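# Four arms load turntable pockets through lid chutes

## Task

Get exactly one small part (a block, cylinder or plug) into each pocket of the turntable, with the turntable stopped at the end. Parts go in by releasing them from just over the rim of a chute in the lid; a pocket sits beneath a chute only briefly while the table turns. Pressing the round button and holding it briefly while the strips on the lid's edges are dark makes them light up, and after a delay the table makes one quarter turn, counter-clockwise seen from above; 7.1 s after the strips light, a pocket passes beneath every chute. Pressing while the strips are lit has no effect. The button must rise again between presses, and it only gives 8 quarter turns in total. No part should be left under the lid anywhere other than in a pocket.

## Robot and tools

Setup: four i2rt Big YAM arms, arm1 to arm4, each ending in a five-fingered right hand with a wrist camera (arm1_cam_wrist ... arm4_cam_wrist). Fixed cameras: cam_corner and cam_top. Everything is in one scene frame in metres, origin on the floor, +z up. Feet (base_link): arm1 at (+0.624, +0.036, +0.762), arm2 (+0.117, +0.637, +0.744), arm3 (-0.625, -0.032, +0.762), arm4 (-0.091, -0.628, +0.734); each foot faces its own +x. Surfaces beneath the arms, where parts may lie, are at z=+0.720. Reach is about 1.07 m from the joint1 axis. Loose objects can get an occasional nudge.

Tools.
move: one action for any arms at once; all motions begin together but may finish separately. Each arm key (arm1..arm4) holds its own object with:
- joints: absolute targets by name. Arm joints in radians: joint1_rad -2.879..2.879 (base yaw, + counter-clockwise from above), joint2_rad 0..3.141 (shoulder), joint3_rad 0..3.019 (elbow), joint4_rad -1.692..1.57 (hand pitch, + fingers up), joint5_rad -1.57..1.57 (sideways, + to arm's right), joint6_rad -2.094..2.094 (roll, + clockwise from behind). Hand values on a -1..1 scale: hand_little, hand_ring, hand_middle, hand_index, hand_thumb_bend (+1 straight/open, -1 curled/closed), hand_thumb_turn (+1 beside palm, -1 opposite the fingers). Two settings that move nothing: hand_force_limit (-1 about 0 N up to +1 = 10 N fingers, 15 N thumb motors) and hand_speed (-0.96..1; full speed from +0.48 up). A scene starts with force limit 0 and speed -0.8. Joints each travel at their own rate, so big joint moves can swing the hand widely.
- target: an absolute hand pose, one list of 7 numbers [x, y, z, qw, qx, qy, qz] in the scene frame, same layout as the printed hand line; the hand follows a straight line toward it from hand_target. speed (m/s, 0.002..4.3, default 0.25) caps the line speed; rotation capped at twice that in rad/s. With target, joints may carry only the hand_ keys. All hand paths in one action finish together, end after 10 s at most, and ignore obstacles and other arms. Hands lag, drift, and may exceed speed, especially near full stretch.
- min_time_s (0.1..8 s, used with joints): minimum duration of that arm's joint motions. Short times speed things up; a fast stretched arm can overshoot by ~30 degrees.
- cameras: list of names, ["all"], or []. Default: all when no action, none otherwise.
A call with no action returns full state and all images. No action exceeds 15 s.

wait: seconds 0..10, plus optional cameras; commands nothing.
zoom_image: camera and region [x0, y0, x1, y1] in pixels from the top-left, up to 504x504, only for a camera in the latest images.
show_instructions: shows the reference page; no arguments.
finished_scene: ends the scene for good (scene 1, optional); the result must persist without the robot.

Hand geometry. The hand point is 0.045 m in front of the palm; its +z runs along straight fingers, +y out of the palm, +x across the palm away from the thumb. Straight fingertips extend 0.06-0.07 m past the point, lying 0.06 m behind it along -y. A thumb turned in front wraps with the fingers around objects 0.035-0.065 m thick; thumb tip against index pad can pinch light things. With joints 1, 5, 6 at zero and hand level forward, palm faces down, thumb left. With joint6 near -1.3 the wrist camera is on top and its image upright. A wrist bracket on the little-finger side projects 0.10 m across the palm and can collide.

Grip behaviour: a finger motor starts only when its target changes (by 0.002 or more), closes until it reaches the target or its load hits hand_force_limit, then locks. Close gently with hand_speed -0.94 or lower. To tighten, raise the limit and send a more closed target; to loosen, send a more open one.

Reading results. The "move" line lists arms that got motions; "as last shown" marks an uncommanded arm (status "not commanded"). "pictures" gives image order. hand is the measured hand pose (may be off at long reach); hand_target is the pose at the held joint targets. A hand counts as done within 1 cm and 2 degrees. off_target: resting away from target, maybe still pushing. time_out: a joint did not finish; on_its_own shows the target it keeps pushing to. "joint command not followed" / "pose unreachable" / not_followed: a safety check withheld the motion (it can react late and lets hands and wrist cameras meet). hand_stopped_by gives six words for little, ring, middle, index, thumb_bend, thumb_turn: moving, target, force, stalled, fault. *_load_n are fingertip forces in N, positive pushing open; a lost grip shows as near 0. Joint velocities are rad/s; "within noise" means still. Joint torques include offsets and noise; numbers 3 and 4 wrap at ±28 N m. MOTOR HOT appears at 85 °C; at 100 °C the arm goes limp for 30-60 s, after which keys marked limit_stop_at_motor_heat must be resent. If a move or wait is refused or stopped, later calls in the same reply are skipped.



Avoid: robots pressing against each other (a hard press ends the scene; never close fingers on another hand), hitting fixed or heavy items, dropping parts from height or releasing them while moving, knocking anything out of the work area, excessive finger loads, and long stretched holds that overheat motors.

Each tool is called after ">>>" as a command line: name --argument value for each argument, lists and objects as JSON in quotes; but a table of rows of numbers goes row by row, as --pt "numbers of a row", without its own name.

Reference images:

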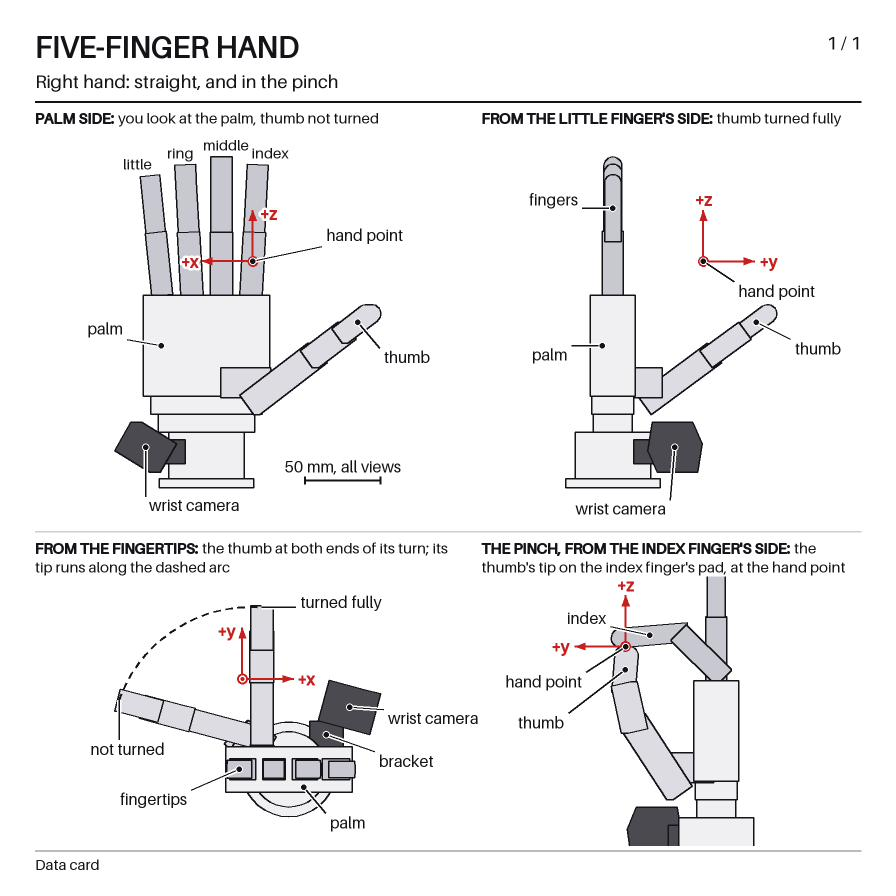

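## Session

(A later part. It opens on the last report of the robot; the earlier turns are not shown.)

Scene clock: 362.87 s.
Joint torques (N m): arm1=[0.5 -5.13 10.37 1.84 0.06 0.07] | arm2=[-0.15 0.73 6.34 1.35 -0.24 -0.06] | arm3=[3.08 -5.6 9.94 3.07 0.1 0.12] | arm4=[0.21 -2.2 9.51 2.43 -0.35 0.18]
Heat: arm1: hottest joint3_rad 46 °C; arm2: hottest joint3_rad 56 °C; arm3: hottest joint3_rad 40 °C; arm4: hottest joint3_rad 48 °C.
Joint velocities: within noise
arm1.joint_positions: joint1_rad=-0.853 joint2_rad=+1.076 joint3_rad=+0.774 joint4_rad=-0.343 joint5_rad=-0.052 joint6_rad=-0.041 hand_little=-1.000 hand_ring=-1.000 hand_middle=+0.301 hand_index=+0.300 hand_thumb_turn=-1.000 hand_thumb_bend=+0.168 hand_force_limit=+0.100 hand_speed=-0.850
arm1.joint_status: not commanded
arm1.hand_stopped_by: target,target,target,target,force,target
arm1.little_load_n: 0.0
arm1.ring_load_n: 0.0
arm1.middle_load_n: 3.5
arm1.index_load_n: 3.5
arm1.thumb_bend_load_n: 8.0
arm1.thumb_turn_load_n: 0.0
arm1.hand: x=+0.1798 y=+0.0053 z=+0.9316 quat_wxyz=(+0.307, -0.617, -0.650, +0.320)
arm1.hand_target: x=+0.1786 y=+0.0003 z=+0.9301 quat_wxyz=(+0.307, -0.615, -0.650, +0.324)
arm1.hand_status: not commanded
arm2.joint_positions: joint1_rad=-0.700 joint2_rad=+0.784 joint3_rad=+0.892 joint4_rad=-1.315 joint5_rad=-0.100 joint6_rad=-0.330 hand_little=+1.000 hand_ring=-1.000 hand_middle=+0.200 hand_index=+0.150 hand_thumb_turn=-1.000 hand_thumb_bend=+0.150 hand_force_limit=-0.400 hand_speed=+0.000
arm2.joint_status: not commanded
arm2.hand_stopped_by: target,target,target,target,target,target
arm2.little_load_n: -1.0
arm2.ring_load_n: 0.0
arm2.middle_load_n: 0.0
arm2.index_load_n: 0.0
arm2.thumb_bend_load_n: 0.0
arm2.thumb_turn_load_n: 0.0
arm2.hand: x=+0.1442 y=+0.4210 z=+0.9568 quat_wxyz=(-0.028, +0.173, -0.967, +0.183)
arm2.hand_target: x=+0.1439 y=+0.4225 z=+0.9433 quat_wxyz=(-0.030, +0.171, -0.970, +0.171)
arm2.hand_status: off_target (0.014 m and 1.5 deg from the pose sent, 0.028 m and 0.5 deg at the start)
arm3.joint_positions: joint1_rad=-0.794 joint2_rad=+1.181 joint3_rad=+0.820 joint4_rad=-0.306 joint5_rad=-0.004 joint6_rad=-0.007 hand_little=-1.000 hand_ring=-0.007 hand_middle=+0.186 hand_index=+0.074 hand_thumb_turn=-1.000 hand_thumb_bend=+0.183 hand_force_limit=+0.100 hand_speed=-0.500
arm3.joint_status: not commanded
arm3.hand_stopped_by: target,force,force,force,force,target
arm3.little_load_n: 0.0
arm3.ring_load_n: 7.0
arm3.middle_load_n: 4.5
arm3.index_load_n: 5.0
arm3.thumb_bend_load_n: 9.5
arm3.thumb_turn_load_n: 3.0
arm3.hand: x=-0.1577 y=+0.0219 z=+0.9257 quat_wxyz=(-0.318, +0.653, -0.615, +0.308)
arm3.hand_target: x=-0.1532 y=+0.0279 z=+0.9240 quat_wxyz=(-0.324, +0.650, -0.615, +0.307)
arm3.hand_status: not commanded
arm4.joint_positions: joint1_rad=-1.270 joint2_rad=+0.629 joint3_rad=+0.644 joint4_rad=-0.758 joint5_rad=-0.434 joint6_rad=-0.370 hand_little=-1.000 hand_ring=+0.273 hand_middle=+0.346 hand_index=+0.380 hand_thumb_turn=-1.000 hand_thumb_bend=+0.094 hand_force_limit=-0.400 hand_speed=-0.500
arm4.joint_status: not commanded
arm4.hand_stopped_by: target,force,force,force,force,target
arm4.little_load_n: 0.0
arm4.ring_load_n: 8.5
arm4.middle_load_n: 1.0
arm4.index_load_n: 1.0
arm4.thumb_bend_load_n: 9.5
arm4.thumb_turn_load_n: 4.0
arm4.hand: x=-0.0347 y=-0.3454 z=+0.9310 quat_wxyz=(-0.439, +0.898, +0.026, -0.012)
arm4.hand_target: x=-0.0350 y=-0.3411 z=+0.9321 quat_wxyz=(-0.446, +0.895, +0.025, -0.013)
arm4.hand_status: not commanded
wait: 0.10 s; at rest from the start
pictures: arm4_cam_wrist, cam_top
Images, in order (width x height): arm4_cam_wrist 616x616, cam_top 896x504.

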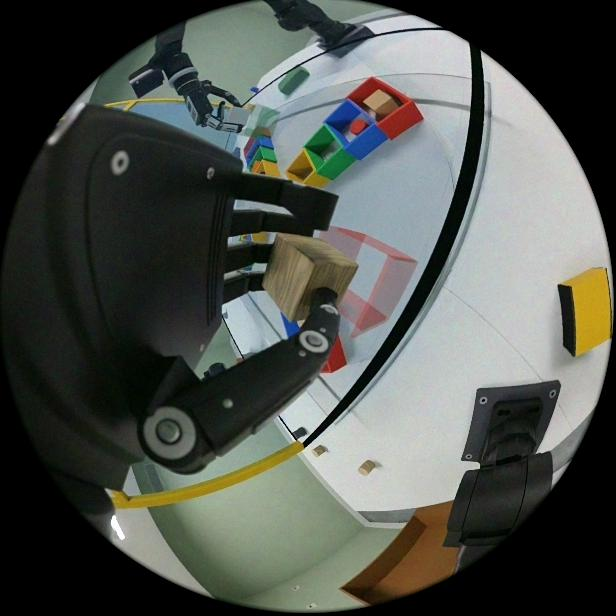

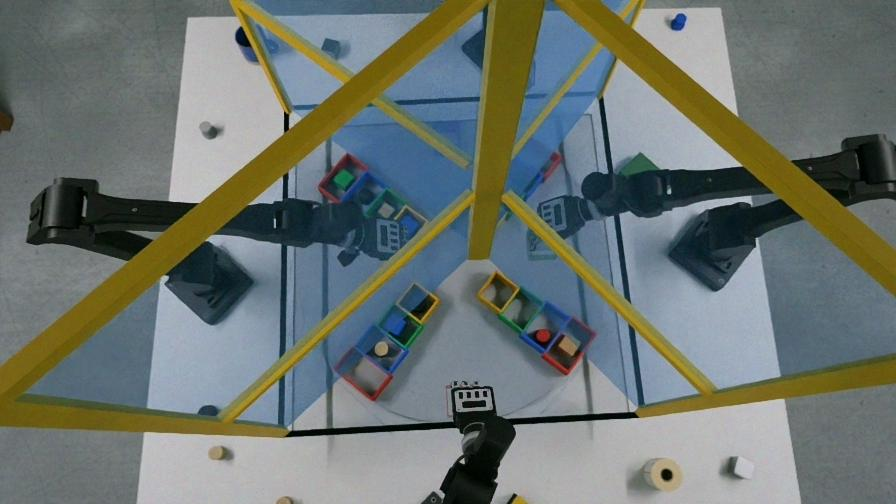

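>>> zoom_image --camera "cam_top" --region '[520, 170, 620, 270]'

>>> zoom_image --camera "cam_top" --region '[420, 365, 520, 465]'

Scaled by 5.040 from the camera's image (finer frame: 1280x720).

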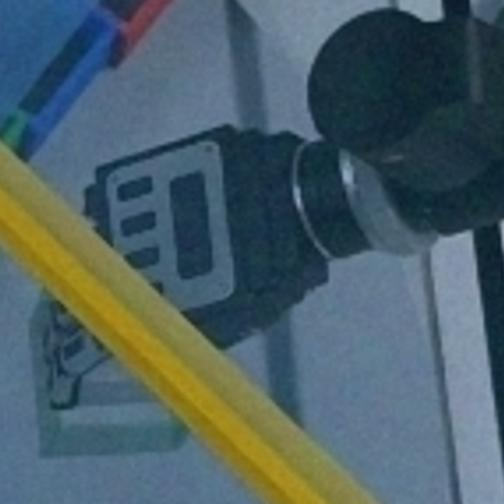

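Scaled by 5.040 from the camera's image (finer frame: 1280x720).

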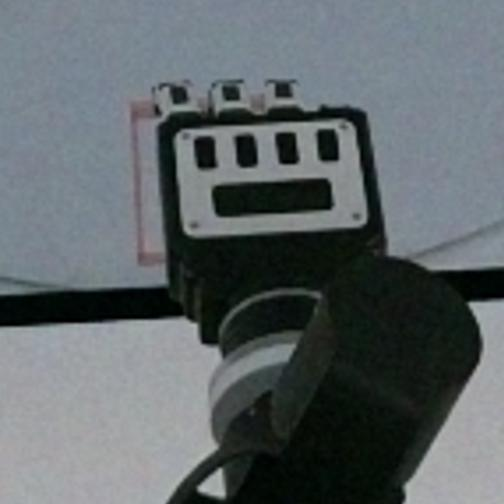

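>>> move --arm4 '{"target":[-0.0460,-0.3400,0.9370,0.446,-0.8946,-0.025,0.0125],"speed":0.08}' --cameras '["cam_top","arm4_cam_wrist"]'

>>> zoom_image --camera "cam_top" --region '[435, 365, 495, 425]'

>>> zoom_image --camera "arm4_cam_wrist" --region '[250, 210, 430, 360]'

Scene clock: 373.20 s.
Joint torques (N m): arm1=[0.44 -5.01 10.36 1.85 0.04 0.08] | arm2=[-0.09 0.5 6.34 1.33 -0.2 -0.07] | arm3=[2.96 -5.36 9.94 3.1 0.1 0.1] | arm4=[0.38 -2.9 9.99 2.18 -0.25 0.2]
Heat: arm1: hottest joint3_rad 47 °C; arm2: hottest joint3_rad 53 °C; arm3: hottest joint3_rad 40 °C; arm4: hottest joint3_rad 48 °C.
move: arm4 done
Joint velocities: within noise
arm1, arm2, arm3: as last shown
arm1.thumb_turn_load_n: -0.5
arm3.middle_load_n: 4.0
arm3.thumb_turn_load_n: 3.5
arm4.joint_positions: joint1_rad=-1.219 joint2_rad=+0.622 joint3_rad=+0.644 joint4_rad=-0.758 joint5_rad=-0.395 joint6_rad=-0.334 hand_little=-1.000 hand_ring=+0.273 hand_middle=+0.346 hand_index=+0.380 hand_thumb_turn=-1.000 hand_thumb_bend=+0.094 hand_force_limit=-0.400 hand_speed=-0.500
arm4.joint_status: not commanded
arm4.hand_stopped_by: target,force,force,force,force,target
arm4.little_load_n: 0.0
arm4.ring_load_n: 8.5
arm4.middle_load_n: 1.0
arm4.index_load_n: 1.0
arm4.thumb_bend_load_n: 9.0
arm4.thumb_turn_load_n: 4.0
arm4.hand: x=-0.0446 y=-0.3436 z=+0.9314 quat_wxyz=(-0.436, +0.900, +0.026, -0.014)
arm4.hand_target: x=-0.0460 y=-0.3401 z=+0.9371 quat_wxyz=(-0.446, +0.895, +0.025, -0.013)
arm4.hand_status: done (0.007 m and 1.3 deg from the pose sent, 0.014 m and 0.9 deg at the start)
pictures: arm4_cam_wrist, cam_top
Images, in order (width x height): arm4_cam_wrist 616x616, cam_top 896x504.

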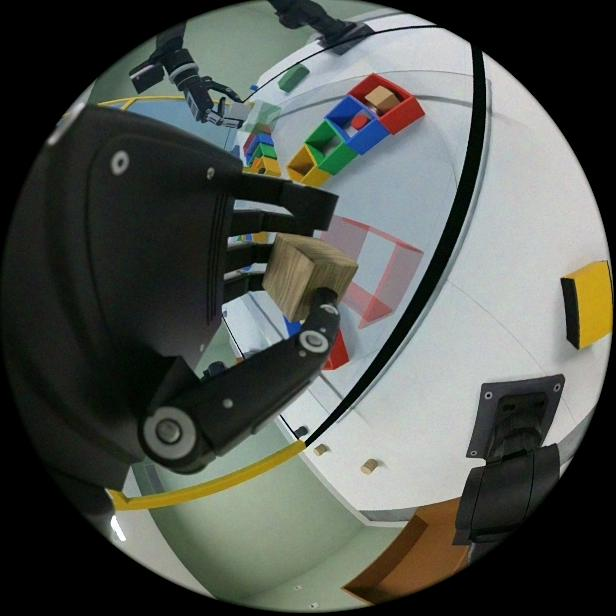

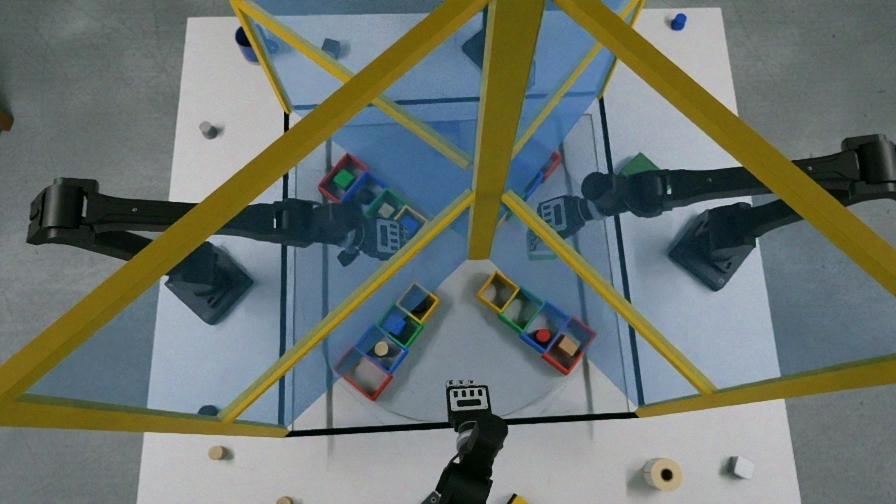

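Scaled by 8.400 from the camera's image (finer frame: 1280x720).

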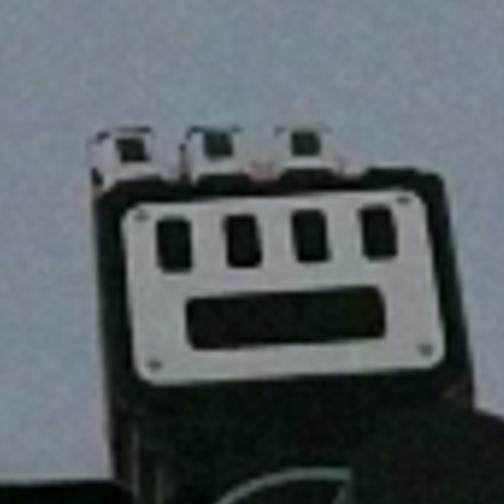

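Scaled by 2.800 from the camera's image (finer frame: 880x880).

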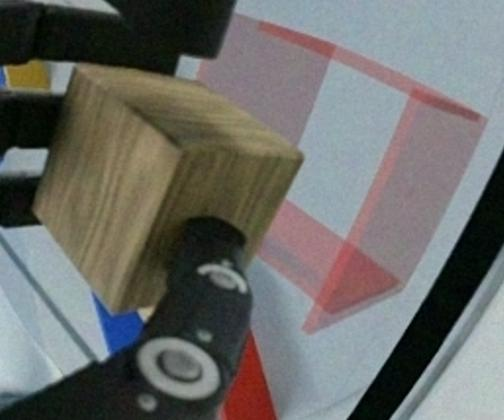

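>>> move --arm4 '{"target":[-0.0460,-0.3410,0.9250,0.446,-0.8946,-0.025,0.0125],"speed":0.06}' --cameras '["cam_top","arm4_cam_wrist","cam_corner"]'

>>> zoom_image --camera "arm4_cam_wrist" --region '[250, 210, 430, 360]'

Scene clock: 374.97 s.
Joint torques (N m): arm1=[0.32 -5.07 10.33 1.77 0.05 0.08] | arm2=[0.38 0.62 6.37 1.37 -0.22 -0.05] | arm3=[3.08 -5.3 9.96 3.08 0.09 0.12] | arm4=[0.21 -2.9 9.52 2.44 -0.32 0.18]
Heat: arm1: hottest joint3_rad 47 °C; arm2: hottest joint3_rad 53 °C; arm3: hottest joint3_rad 40 °C; arm4: hottest joint3_rad 48 °C.
move: arm4 done
Joint velocities: within noise
arm1, arm2, arm3: as last shown
arm1.thumb_bend_load_n: 7.5
arm1.thumb_turn_load_n: 0.0
arm4.joint_positions: joint1_rad=-1.219 joint2_rad=+0.618 joint3_rad=+0.617 joint4_rad=-0.738 joint5_rad=-0.395 joint6_rad=-0.333 hand_little=-1.000 hand_ring=+0.273 hand_middle=+0.346 hand_index=+0.380 hand_thumb_turn=-1.000 hand_thumb_bend=+0.094 hand_force_limit=-0.400 hand_speed=-0.500
arm4.joint_status: not commanded
arm4.hand_stopped_by: target,force,force,force,force,target
arm4.little_load_n: 0.5
arm4.ring_load_n: 8.0
arm4.middle_load_n: 1.0
arm4.index_load_n: 1.0
arm4.thumb_bend_load_n: 9.0
arm4.thumb_turn_load_n: 4.0
arm4.hand: x=-0.0453 y=-0.3449 z=+0.9212 quat_wxyz=(-0.435, +0.900, +0.026, -0.014)
arm4.hand_target: x=-0.0460 y=-0.3412 z=+0.9250 quat_wxyz=(-0.446, +0.895, +0.025, -0.013)
arm4.hand_status: done (0.006 m and 1.5 deg from the pose sent, 0.007 m and 1.3 deg at the start)
pictures: arm4_cam_wrist, cam_corner, cam_top
Images, in order (width x height): arm4_cam_wrist 616x616, cam_corner 896x504, cam_top 896x504.

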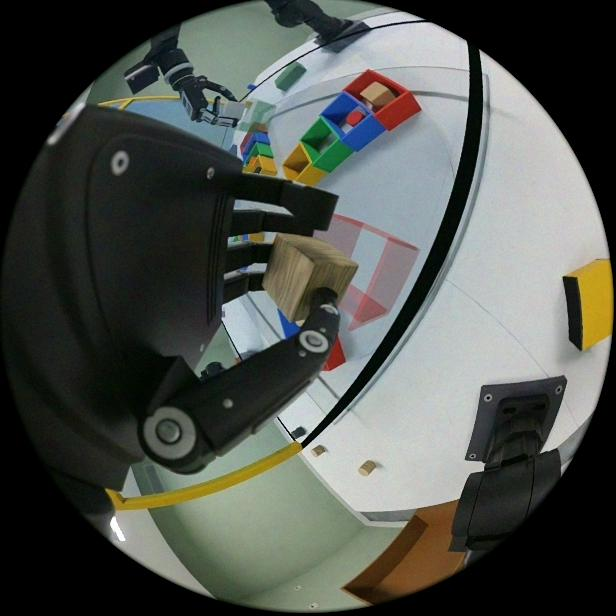

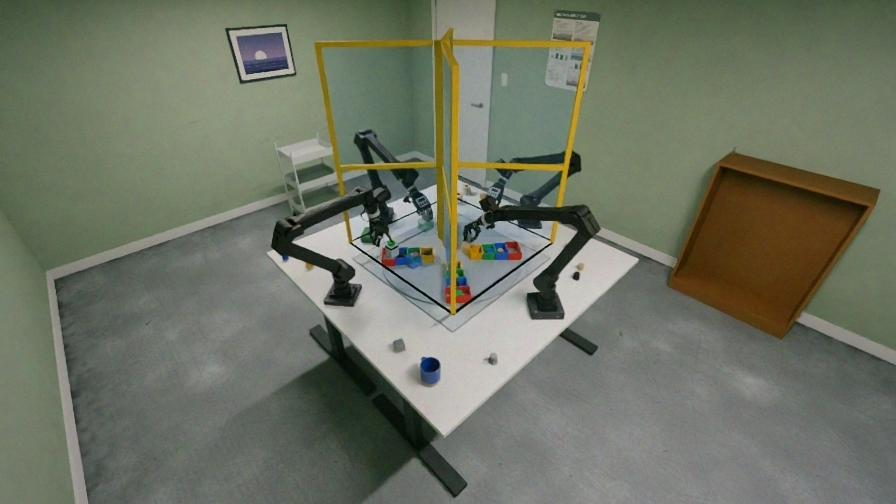

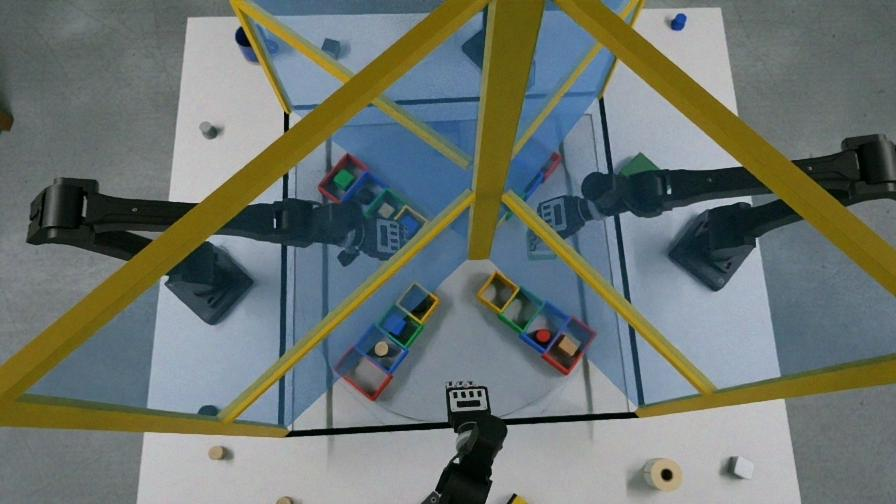

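Scaled by 2.800 from the camera's image (finer frame: 880x880).

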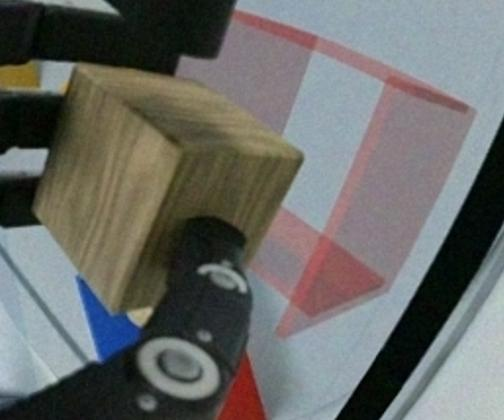

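>>> move --arm4 '{"target":[-0.0462,-0.3350,0.9265,0.446,-0.8946,-0.025,0.0125],"speed":0.06}' --cameras '["cam_top","arm4_cam_wrist"]'

>>> zoom_image --camera "arm4_cam_wrist" --region '[250, 210, 430, 360]'

>>> zoom_image --camera "cam_top" --region '[435, 365, 495, 425]'

Scene clock: 376.53 s.
Joint torques (N m): arm1=[0.26 -5.13 10.39 1.8 0.04 0.08] | arm2=[-0.03 0.56 6.42 1.35 -0.23 -0.05] | arm3=[2.84 -5.6 9.99 3.06 0.09 0.11] | arm4=[0.44 -1.9 10.24 2.47 -0.24 0.2]
Heat: arm1: hottest joint3_rad 47 °C; arm2: hottest joint3_rad 53 °C; arm3: hottest joint3_rad 40 °C; arm4: hottest joint3_rad 48 °C.
move: arm4 done
Joint velocities: within noise
arm1, arm2, arm3: as last shown
arm3.index_load_n: 4.5
arm4.joint_positions: joint1_rad=-1.208 joint2_rad=+0.622 joint3_rad=+0.617 joint4_rad=-0.724 joint5_rad=-0.386 joint6_rad=-0.325 hand_little=-1.000 hand_ring=+0.273 hand_middle=+0.346 hand_index=+0.380 hand_thumb_turn=-1.000 hand_thumb_bend=+0.094 hand_force_limit=-0.400 hand_speed=-0.500
arm4.joint_status: not commanded
arm4.hand_stopped_by: target,force,force,force,force,target
arm4.little_load_n: 0.0
arm4.ring_load_n: 8.5
arm4.middle_load_n: 1.0
arm4.index_load_n: 1.0
arm4.thumb_bend_load_n: 9.0
arm4.thumb_turn_load_n: 4.0
arm4.hand: x=-0.0459 y=-0.3417 z=+0.9219 quat_wxyz=(-0.437, +0.899, +0.026, -0.013)
arm4.hand_target: x=-0.0463 y=-0.3353 z=+0.9266 quat_wxyz=(-0.446, +0.895, +0.025, -0.013)
arm4.hand_status: done (0.008 m and 1.1 deg from the pose sent, 0.011 m and 1.5 deg at the start)
pictures: arm4_cam_wrist, cam_top
Images, in order (width x height): arm4_cam_wrist 616x616, cam_top 896x504.

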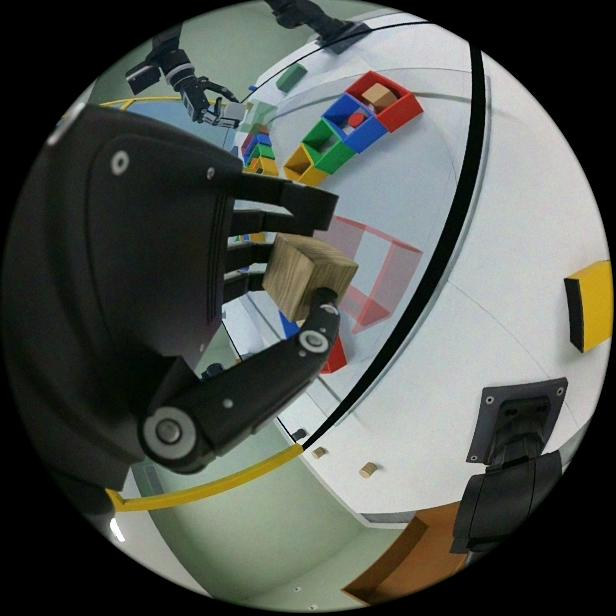

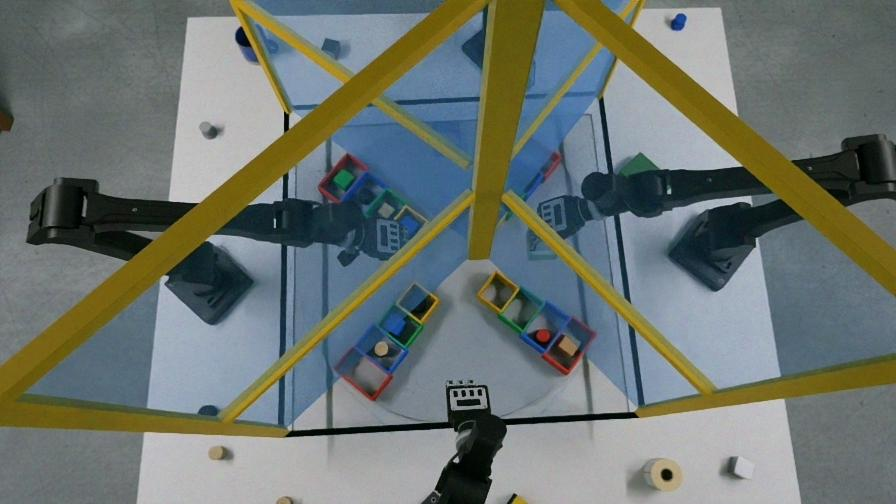

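Scaled by 2.800 from the camera's image (finer frame: 880x880).

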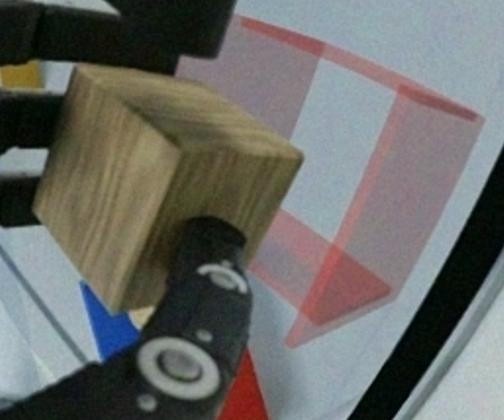

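Scaled by 8.400 from the camera's image (finer frame: 1280x720).

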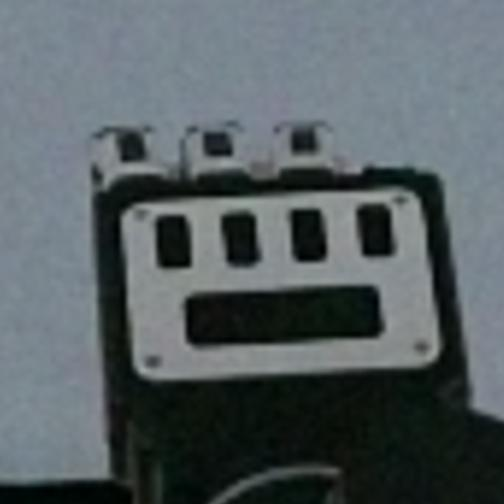

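>>> move --arm2 '{"target":[0.144,0.423,0.928,-0.0302,0.1710,-0.9699,0.1710],"speed":0.1}' --cameras '["cam_corner"]'

Scene clock: 377.73 s.
Joint torques (N m): arm1=[0.32 -5.01 10.41 1.8 0.06 0.05] | arm2=[-0.15 1.73 5.52 1.52 -0.24 -0.07] | arm3=[2.67 -5.3 10.02 3.04 0.1 0.11] | arm4=[0.44 -1.9 10.24 2.45 -0.24 0.2]
Heat: arm1: hottest joint3_rad 47 °C; arm2: hottest joint3_rad 52 °C; arm3: hottest joint3_rad 40 °C; arm4: hottest joint3_rad 48 °C.
move: arm2 off_target
Joint velocities: within noise
arm1, arm3, arm4: as last shown
arm1.little_load_n: 0.5
arm1.middle_load_n: 3.0
arm1.thumb_bend_load_n: 8.0
arm2.joint_positions: joint1_rad=-0.700 joint2_rad=+0.765 joint3_rad=+0.864 joint4_rad=-1.283 joint5_rad=-0.100 joint6_rad=-0.330 hand_little=+1.000 hand_ring=-1.000 hand_middle=+0.200 hand_index=+0.150 hand_thumb_turn=-1.000 hand_thumb_bend=+0.150 hand_force_limit=-0.400 hand_speed=+0.000
arm2.joint_status: not commanded
arm2.hand_stopped_by: target,target,target,target,target,target
arm2.little_load_n: -1.5
arm2.ring_load_n: 0.0
arm2.middle_load_n: 0.0
arm2.index_load_n: 0.0
arm2.thumb_bend_load_n: 0.0
arm2.thumb_turn_load_n: 0.0
arm2.hand: x=+0.1443 y=+0.4208 z=+0.9497 quat_wxyz=(-0.026, +0.173, -0.965, +0.194)
arm2.hand_target: x=+0.1439 y=+0.4242 z=+0.9289 quat_wxyz=(-0.030, +0.171, -0.970, +0.171)
arm2.hand_status: off_target (0.022 m and 2.7 deg from the pose sent, 0.029 m and 1.5 deg at the start)
arm3.middle_load_n: 4.5
arm3.thumb_bend_load_n: 10.0
arm4.thumb_turn_load_n: 3.5
Images, in order (width x height): cam_corner 896x504.

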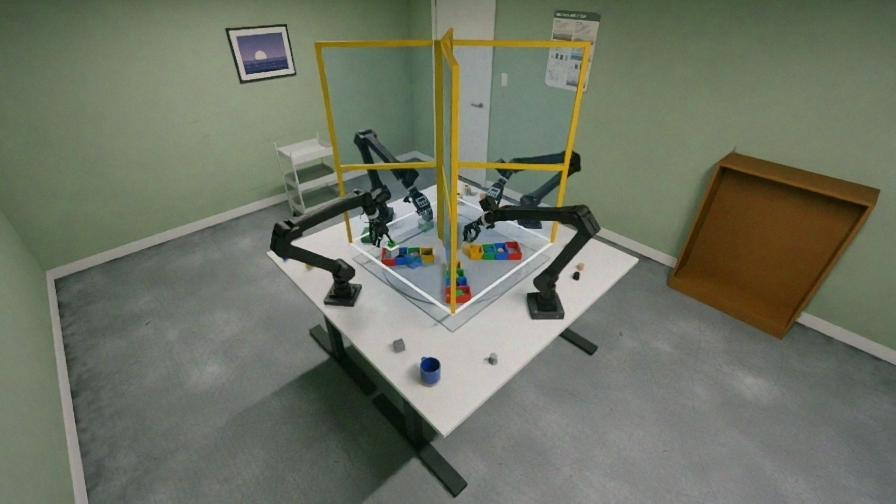

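>>> move --arm2 '{"target":[0.144,0.423,0.985,-0.0302,0.1710,-0.9699,0.1710],"speed":0.2}'

>>> wait --seconds 3.8 --cameras '["cam_top"]'

Scene clock: 378.90 s.
Joint torques (N m): arm1=[0.38 -5.3 10.33 1.84 0.04 0.08] | arm2=[0.15 0.09 11.69 0.27 -0.17 -0.04] | arm3=[2.73 -5.19 9.92 2.99 0.1 0.13] | arm4=[0.44 -1.9 10.24 2.47 -0.24 0.2]
Heat: arm1: hottest joint3_rad 47 °C; arm2: hottest joint3_rad 52 °C; arm3: hottest joint3_rad 40 °C; arm4: hottest joint3_rad 48 °C.
move: arm2 off_target
Joint velocities: within noise
arm1, arm3, arm4: as last shown
arm1.little_load_n: 0.0
arm2.joint_positions: joint1_rad=-0.700 joint2_rad=+0.800 joint3_rad=+0.937 joint4_rad=-1.393 joint5_rad=-0.100 joint6_rad=-0.330 hand_little=+1.000 hand_ring=-1.000 hand_middle=+0.200 hand_index=+0.150 hand_thumb_turn=-1.000 hand_thumb_bend=+0.150 hand_force_limit=-0.400 hand_speed=+0.000
arm2.joint_status: not commanded
arm2.hand_stopped_by: target,target,target,target,target,target
arm2.little_load_n: 0.0
arm2.ring_load_n: 0.0
arm2.middle_load_n: 0.0
arm2.index_load_n: 0.0
arm2.thumb_bend_load_n: 0.0
arm2.thumb_turn_load_n: 0.0
arm2.hand: x=+0.1439 y=+0.4307 z=+0.9702 quat_wxyz=(-0.032, +0.173, -0.971, +0.159)
arm2.hand_target: x=+0.1440 y=+0.4233 z=+0.9847 quat_wxyz=(-0.030, +0.171, -0.970, +0.171)
arm2.hand_status: off_target (0.017 m and 1.4 deg from the pose sent, 0.035 m and 2.7 deg at the start)
arm3.middle_load_n: 4.0
arm3.index_load_n: 5.0
arm3.thumb_bend_load_n: 9.5
arm3.thumb_turn_load_n: 3.0
arm4.ring_load_n: 8.0
pictures: none

Scene clock: 382.70 s.
Joint torques (N m): arm1=[0.32 -5.13 10.36 1.83 0.05 0.09] | arm2=[0.32 0.26 11.66 0.25 -0.19 -0.04] | arm3=[2.84 -5.48 9.91 3 0.11 0.12] | arm4=[0.44 -1.9 10.25 2.45 -0.24 0.2]
Heat: arm1: hottest joint3_rad 47 °C; arm2: hottest joint3_rad 53 °C; arm3: hottest joint3_rad 40 °C; arm4: hottest joint3_rad 47 °C.
Joint velocities: within noise
arm1.joint_positions: joint1_rad=-0.853 joint2_rad=+1.076 joint3_rad=+0.774 joint4_rad=-0.343 joint5_rad=-0.052 joint6_rad=-0.041 hand_little=-1.000 hand_ring=-1.000 hand_middle=+0.301 hand_index=+0.300 hand_thumb_turn=-1.000 hand_thumb_bend=+0.168 hand_force_limit=+0.100 hand_speed=-0.850
arm1.joint_status: not commanded
arm1.hand_stopped_by: target,target,target,target,force,target
arm1.little_load_n: 0.0
arm1.ring_load_n: 0.5
arm1.middle_load_n: 3.0
arm1.index_load_n: 3.5
arm1.thumb_bend_load_n: 8.0
arm1.thumb_turn_load_n: 0.0
arm1.hand: x=+0.1798 y=+0.0053 z=+0.9316 quat_wxyz=(+0.307, -0.617, -0.650, +0.320)
arm1.hand_target: x=+0.1786 y=+0.0003 z=+0.9301 quat_wxyz=(+0.307, -0.615, -0.650, +0.324)
arm1.hand_status: not commanded
arm2.joint_positions: joint1_rad=-0.700 joint2_rad=+0.800 joint3_rad=+0.937 joint4_rad=-1.393 joint5_rad=-0.100 joint6_rad=-0.330 hand_little=+1.000 hand_ring=-1.000 hand_middle=+0.200 hand_index=+0.150 hand_thumb_turn=-1.000 hand_thumb_bend=+0.150 hand_force_limit=-0.400 hand_speed=+0.000
arm2.joint_status: not commanded
arm2.hand_stopped_by: target,target,target,target,target,target
arm2.little_load_n: 0.0
arm2.ring_load_n: 0.0
arm2.middle_load_n: 0.0
arm2.index_load_n: 0.0
arm2.thumb_bend_load_n: 0.0
arm2.thumb_turn_load_n: 0.0
arm2.hand: x=+0.1439 y=+0.4307 z=+0.9702 quat_wxyz=(-0.032, +0.173, -0.971, +0.159)
arm2.hand_target: x=+0.1440 y=+0.4233 z=+0.9847 quat_wxyz=(-0.030, +0.171, -0.970, +0.171)
arm2.hand_status: off_target (0.017 m and 1.4 deg from the pose sent, 0.035 m and 2.7 deg at the start)
arm3.joint_positions: joint1_rad=-0.794 joint2_rad=+1.181 joint3_rad=+0.820 joint4_rad=-0.306 joint5_rad=-0.004 joint6_rad=-0.007 hand_little=-1.000 hand_ring=-0.007 hand_middle=+0.186 hand_index=+0.074 hand_thumb_turn=-1.000 hand_thumb_bend=+0.183 hand_force_limit=+0.100 hand_speed=-0.500
arm3.joint_status: not commanded
arm3.hand_stopped_by: target,force,force,force,force,target
arm3.little_load_n: 0.0
arm3.ring_load_n: 7.0
arm3.middle_load_n: 4.0
arm3.index_load_n: 5.0
arm3.thumb_bend_load_n: 9.5
arm3.thumb_turn_load_n: 3.0
arm3.hand: x=-0.1577 y=+0.0219 z=+0.9257 quat_wxyz=(-0.318, +0.653, -0.615, +0.308)
arm3.hand_target: x=-0.1532 y=+0.0279 z=+0.9240 quat_wxyz=(-0.324, +0.650, -0.615, +0.307)
arm3.hand_status: not commanded
arm4.joint_positions: joint1_rad=-1.208 joint2_rad=+0.622 joint3_rad=+0.617 joint4_rad=-0.724 joint5_rad=-0.386 joint6_rad=-0.325 hand_little=-1.000 hand_ring=+0.273 hand_middle=+0.346 hand_index=+0.380 hand_thumb_turn=-1.000 hand_thumb_bend=+0.094 hand_force_limit=-0.400 hand_speed=-0.500
arm4.joint_status: not commanded
arm4.hand_stopped_by: target,force,force,force,force,target
arm4.little_load_n: 0.0
arm4.ring_load_n: 8.5
arm4.middle_load_n: 1.0
arm4.index_load_n: 1.0
arm4.thumb_bend_load_n: 9.0
arm4.thumb_turn_load_n: 4.0
arm4.hand: x=-0.0459 y=-0.3417 z=+0.9219 quat_wxyz=(-0.437, +0.899, +0.026, -0.013)
arm4.hand_target: x=-0.0463 y=-0.3353 z=+0.9266 quat_wxyz=(-0.446, +0.895, +0.025, -0.013)
arm4.hand_status: not commanded
wait: 3.80 s; at rest by 0.27 s
Images, in order (width x height): cam_top 896x504.

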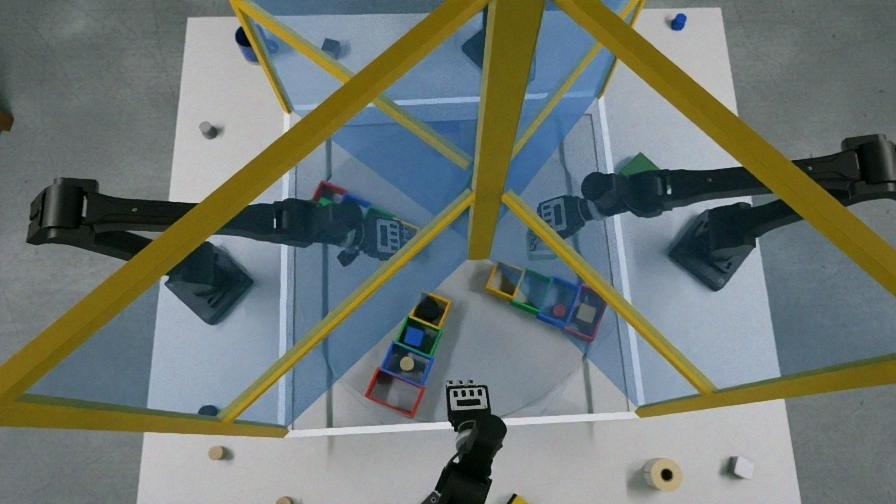

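>>> wait --seconds 1.28

>>> move --arm1 '{"joints":{"hand_index":0.65,"hand_middle":0.65,"hand_thumb_bend":0.5,"hand_speed":1}}' --arm4 '{"joints":{"hand_ring":0.65,"hand_index":0.7,"hand_middle":0.7,"hand_thumb_bend":0.5,"hand_speed":1}}' --cameras '["arm1_cam_wrist","arm4_cam_wrist"]'

>>> wait --seconds 3.3 --cameras '["arm1_cam_wrist","arm4_cam_wrist","cam_top"]'

Scene clock: 384.37 s.
Joint torques (N m): arm1=[0.21 -5.13 10.33 1.81 0.04 0.08] | arm2=[0.26 0.26 11.73 0.25 -0.18 -0.04] | arm3=[3.08 -5.54 9.96 3.04 0.1 0.11] | arm4=[0.44 -1.9 10.24 2.45 -0.24 0.2]
Heat: arm1: hottest joint3_rad 47 °C; arm2: hottest joint3_rad 53 °C; arm3: hottest joint3_rad 40 °C; arm4: hottest joint3_rad 47 °C.
Joint velocities: within noise
arm1.joint_positions: joint1_rad=-0.853 joint2_rad=+1.076 joint3_rad=+0.774 joint4_rad=-0.343 joint5_rad=-0.052 joint6_rad=-0.041 hand_little=-1.000 hand_ring=-1.000 hand_middle=+0.301 hand_index=+0.300 hand_thumb_turn=-1.000 hand_thumb_bend=+0.168 hand_force_limit=+0.100 hand_speed=-0.850
arm1.joint_status: not commanded
arm1.hand_stopped_by: target,target,target,target,force,target
arm1.little_load_n: 0.0
arm1.ring_load_n: 0.0
arm1.middle_load_n: 3.5
arm1.index_load_n: 3.5
arm1.thumb_bend_load_n: 8.0
arm1.thumb_turn_load_n: 0.0
arm1.hand: x=+0.1798 y=+0.0053 z=+0.9316 quat_wxyz=(+0.307, -0.617, -0.650, +0.320)
arm1.hand_target: x=+0.1786 y=+0.0003 z=+0.9301 quat_wxyz=(+0.307, -0.615, -0.650, +0.324)
arm1.hand_status: not commanded
arm2.joint_positions: joint1_rad=-0.700 joint2_rad=+0.800 joint3_rad=+0.937 joint4_rad=-1.393 joint5_rad=-0.100 joint6_rad=-0.330 hand_little=+1.000 hand_ring=-1.000 hand_middle=+0.200 hand_index=+0.150 hand_thumb_turn=-1.000 hand_thumb_bend=+0.150 hand_force_limit=-0.400 hand_speed=+0.000
arm2.joint_status: not commanded
arm2.hand_stopped_by: target,target,target,target,target,target
arm2.little_load_n: 0.0
arm2.ring_load_n: 0.0
arm2.middle_load_n: 0.0
arm2.index_load_n: 0.0
arm2.thumb_bend_load_n: 0.0
arm2.thumb_turn_load_n: 0.0
arm2.hand: x=+0.1439 y=+0.4307 z=+0.9702 quat_wxyz=(-0.032, +0.173, -0.971, +0.159)
arm2.hand_target: x=+0.1440 y=+0.4233 z=+0.9847 quat_wxyz=(-0.030, +0.171, -0.970, +0.171)
arm2.hand_status: off_target (0.017 m and 1.4 deg from the pose sent, 0.035 m and 2.7 deg at the start)
arm3.joint_positions: joint1_rad=-0.794 joint2_rad=+1.181 joint3_rad=+0.820 joint4_rad=-0.306 joint5_rad=-0.004 joint6_rad=-0.007 hand_little=-1.000 hand_ring=-0.007 hand_middle=+0.186 hand_index=+0.074 hand_thumb_turn=-1.000 hand_thumb_bend=+0.183 hand_force_limit=+0.100 hand_speed=-0.500
arm3.joint_status: not commanded
arm3.hand_stopped_by: target,force,force,force,force,target
arm3.little_load_n: 0.0
arm3.ring_load_n: 7.0
arm3.middle_load_n: 4.5
arm3.index_load_n: 5.0
arm3.thumb_bend_load_n: 10.0
arm3.thumb_turn_load_n: 3.5
arm3.hand: x=-0.1577 y=+0.0219 z=+0.9257 quat_wxyz=(-0.318, +0.653, -0.615, +0.308)
arm3.hand_target: x=-0.1532 y=+0.0279 z=+0.9240 quat_wxyz=(-0.324, +0.650, -0.615, +0.307)
arm3.hand_status: not commanded
arm4.joint_positions: joint1_rad=-1.208 joint2_rad=+0.622 joint3_rad=+0.617 joint4_rad=-0.724 joint5_rad=-0.386 joint6_rad=-0.325 hand_little=-1.000 hand_ring=+0.273 hand_middle=+0.346 hand_index=+0.380 hand_thumb_turn=-1.000 hand_thumb_bend=+0.094 hand_force_limit=-0.400 hand_speed=-0.500
arm4.joint_status: not commanded
arm4.hand_stopped_by: target,force,force,force,force,target
arm4.little_load_n: 0.0
arm4.ring_load_n: 8.0
arm4.middle_load_n: 1.0
arm4.index_load_n: 1.0
arm4.thumb_bend_load_n: 9.0
arm4.thumb_turn_load_n: 4.0
arm4.hand: x=-0.0459 y=-0.3417 z=+0.9219 quat_wxyz=(-0.437, +0.899, +0.026, -0.013)
arm4.hand_target: x=-0.0463 y=-0.3353 z=+0.9266 quat_wxyz=(-0.446, +0.895, +0.025, -0.013)
arm4.hand_status: not commanded
wait: 1.30 s; at rest from the start
pictures: none

Scene clock: 385.03 s.
Joint torques (N m): arm1=[0.32 -5.13 10.43 1.84 0.04 0.07] | arm2=[0.26 0.15 11.67 0.28 -0.19 -0.05] | arm3=[3.14 -5.36 10.02 3.03 0.1 0.11] | arm4=[0.44 -1.9 10.24 2.4 -0.24 0.19]
Heat: arm1: hottest joint3_rad 47 °C; arm2: hottest joint3_rad 53 °C; arm3: hottest joint3_rad 40 °C; arm4: hottest joint3_rad 47 °C.
move: arm1 done; arm4 done
Joint velocities: within noise
arm1.joint_positions: joint1_rad=-0.853 joint2_rad=+1.076 joint3_rad=+0.774 joint4_rad=-0.342 joint5_rad=-0.051 joint6_rad=-0.041 hand_little=-1.000 hand_ring=-1.000 hand_middle=+0.650 hand_index=+0.650 hand_thumb_turn=-1.000 hand_thumb_bend=+0.500 hand_force_limit=+0.100 hand_speed=+1.000
arm1.joint_status: all done
arm1.hand_stopped_by: target,target,target,target,target,target
arm1.little_load_n: 0.0
arm1.ring_load_n: 0.0
arm1.middle_load_n: 0.0
arm1.index_load_n: -0.5
arm1.thumb_bend_load_n: 0.0
arm1.thumb_turn_load_n: 0.0
arm1.hand: x=+0.1795 y=+0.0053 z=+0.9318 quat_wxyz=(+0.308, -0.617, -0.650, +0.320)
arm1.hand_target: x=+0.1785 y=+0.0004 z=+0.9301 quat_wxyz=(+0.307, -0.615, -0.650, +0.324)
arm1.hand_status: not commanded
arm2, arm3: as last shown
arm3.middle_load_n: 4.0
arm3.thumb_bend_load_n: 9.5
arm3.thumb_turn_load_n: 3.0
arm4.joint_positions: joint1_rad=-1.208 joint2_rad=+0.622 joint3_rad=+0.617 joint4_rad=-0.722 joint5_rad=-0.386 joint6_rad=-0.325 hand_little=-1.000 hand_ring=+0.650 hand_middle=+0.700 hand_index=+0.700 hand_thumb_turn=-1.000 hand_thumb_bend=+0.500 hand_force_limit=-0.400 hand_speed=+1.000
arm4.joint_status: all done
arm4.hand_stopped_by: target,target,target,target,target,target
arm4.little_load_n: 0.5
arm4.ring_load_n: -0.5
arm4.middle_load_n: 0.0
arm4.index_load_n: 0.0
arm4.thumb_bend_load_n: 0.0
arm4.thumb_turn_load_n: 0.0
arm4.hand: x=-0.0457 y=-0.3413 z=+0.9222 quat_wxyz=(-0.438, +0.899, +0.026, -0.012)
arm4.hand_target: x=-0.0463 y=-0.3353 z=+0.9266 quat_wxyz=(-0.446, +0.895, +0.025, -0.013)
arm4.hand_status: not commanded
Images, in order (width x height): arm1_cam_wrist 616x616, arm4_cam_wrist 616x616.

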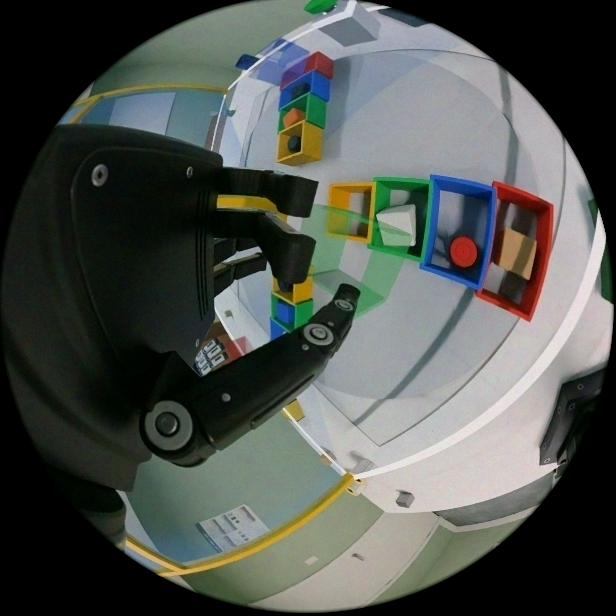

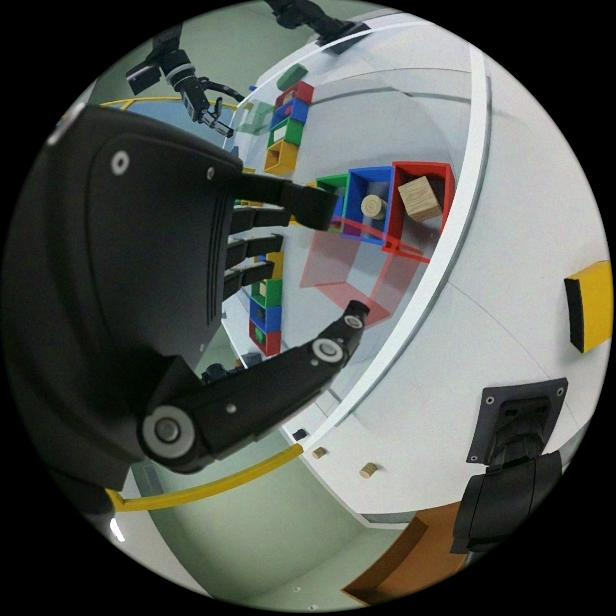

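Scene clock: 388.33 s.
Joint torques (N m): arm1=[0.5 -5.25 10.33 1.78 0.05 0.08] | arm2=[0.5 -0.03 11.66 0.35 -0.18 -0.02] | arm3=[2.9 -5.48 10 3.07 0.11 0.12] | arm4=[0.44 -1.9 10.25 2.4 -0.25 0.19]
Heat: arm1: hottest joint3_rad 47 °C; arm2: hottest joint3_rad 54 °C; arm3: hottest joint3_rad 41 °C; arm4: hottest joint3_rad 47 °C.
Joint velocities: within noise
arm1.joint_positions: joint1_rad=-0.853 joint2_rad=+1.076 joint3_rad=+0.774 joint4_rad=-0.342 joint5_rad=-0.051 joint6_rad=-0.041 hand_little=-1.000 hand_ring=-1.000 hand_middle=+0.650 hand_index=+0.650 hand_thumb_turn=-1.000 hand_thumb_bend=+0.500 hand_force_limit=+0.100 hand_speed=+1.000
arm1.joint_status: all done
arm1.hand_stopped_by: target,target,target,target,target,target
arm1.little_load_n: 0.0
arm1.ring_load_n: 0.0
arm1.middle_load_n: 0.0
arm1.index_load_n: 0.0
arm1.thumb_bend_load_n: 0.0
arm1.thumb_turn_load_n: 0.0
arm1.hand: x=+0.1795 y=+0.0053 z=+0.9318 quat_wxyz=(+0.308, -0.617, -0.650, +0.320)
arm1.hand_target: x=+0.1785 y=+0.0004 z=+0.9301 quat_wxyz=(+0.307, -0.615, -0.650, +0.324)
arm1.hand_status: not commanded
arm2.joint_positions: joint1_rad=-0.700 joint2_rad=+0.800 joint3_rad=+0.937 joint4_rad=-1.393 joint5_rad=-0.100 joint6_rad=-0.330 hand_little=+1.000 hand_ring=-1.000 hand_middle=+0.200 hand_index=+0.150 hand_thumb_turn=-1.000 hand_thumb_bend=+0.150 hand_force_limit=-0.400 hand_speed=+0.000
arm2.joint_status: not commanded
arm2.hand_stopped_by: target,target,target,target,target,target
arm2.little_load_n: 0.0
arm2.ring_load_n: 0.0
arm2.middle_load_n: 0.0
arm2.index_load_n: 0.0
arm2.thumb_bend_load_n: 0.0
arm2.thumb_turn_load_n: 0.0
arm2.hand: x=+0.1439 y=+0.4307 z=+0.9702 quat_wxyz=(-0.032, +0.173, -0.971, +0.159)
arm2.hand_target: x=+0.1440 y=+0.4233 z=+0.9847 quat_wxyz=(-0.030, +0.171, -0.970, +0.171)
arm2.hand_status: not commanded
arm3.joint_positions: joint1_rad=-0.794 joint2_rad=+1.181 joint3_rad=+0.820 joint4_rad=-0.306 joint5_rad=-0.004 joint6_rad=-0.007 hand_little=-1.000 hand_ring=-0.007 hand_middle=+0.186 hand_index=+0.074 hand_thumb_turn=-1.000 hand_thumb_bend=+0.183 hand_force_limit=+0.100 hand_speed=-0.500
arm3.joint_status: not commanded
arm3.hand_stopped_by: target,force,force,force,force,target
arm3.little_load_n: 0.0
arm3.ring_load_n: 7.0
arm3.middle_load_n: 4.5
arm3.index_load_n: 5.0
arm3.thumb_bend_load_n: 9.5
arm3.thumb_turn_load_n: 3.5
arm3.hand: x=-0.1577 y=+0.0219 z=+0.9257 quat_wxyz=(-0.318, +0.653, -0.615, +0.308)
arm3.hand_target: x=-0.1532 y=+0.0279 z=+0.9240 quat_wxyz=(-0.324, +0.650, -0.615, +0.307)
arm3.hand_status: not commanded
arm4.joint_positions: joint1_rad=-1.208 joint2_rad=+0.622 joint3_rad=+0.617 joint4_rad=-0.722 joint5_rad=-0.386 joint6_rad=-0.325 hand_little=-1.000 hand_ring=+0.650 hand_middle=+0.700 hand_index=+0.700 hand_thumb_turn=-1.000 hand_thumb_bend=+0.500 hand_force_limit=-0.400 hand_speed=+1.000
arm4.joint_status: all done
arm4.hand_stopped_by: target,target,target,target,target,target
arm4.little_load_n: 0.0
arm4.ring_load_n: 0.0
arm4.middle_load_n: 0.0
arm4.index_load_n: 0.0
arm4.thumb_bend_load_n: 0.0
arm4.thumb_turn_load_n: 0.0
arm4.hand: x=-0.0457 y=-0.3413 z=+0.9222 quat_wxyz=(-0.438, +0.899, +0.026, -0.012)
arm4.hand_target: x=-0.0463 y=-0.3353 z=+0.9266 quat_wxyz=(-0.446, +0.895, +0.025, -0.013)
arm4.hand_status: not commanded
wait: 3.30 s; at rest by 0.27 s
Images, in order (width x height): arm1_cam_wrist 616x616, arm4_cam_wrist 616x616, cam_top 896x504.

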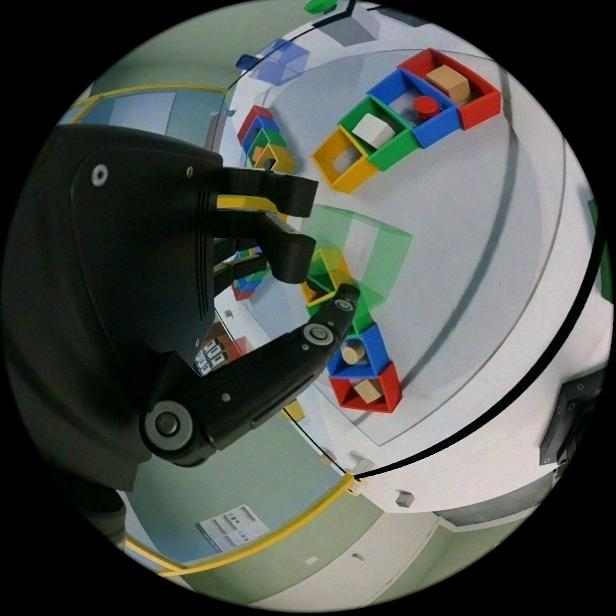

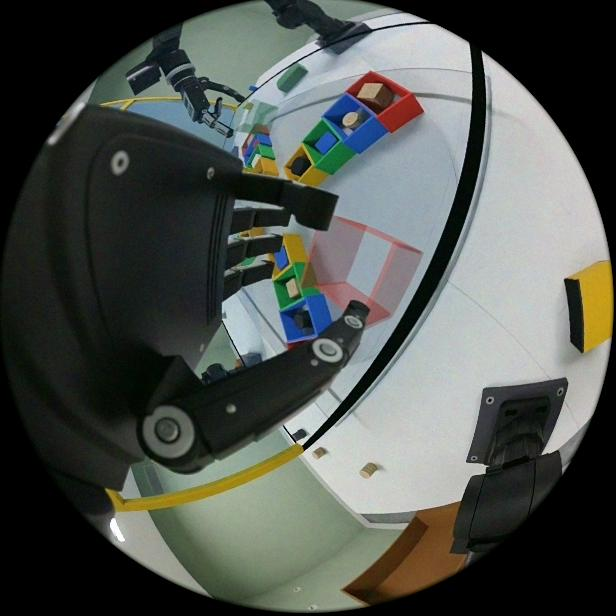

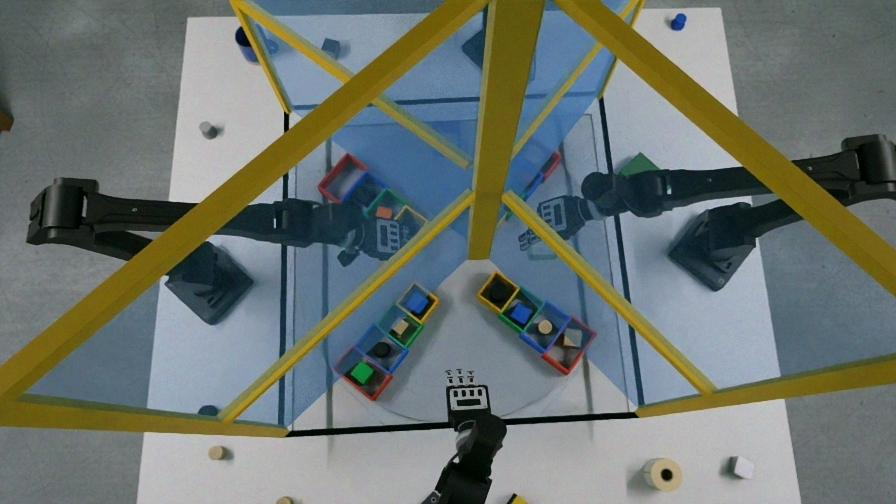

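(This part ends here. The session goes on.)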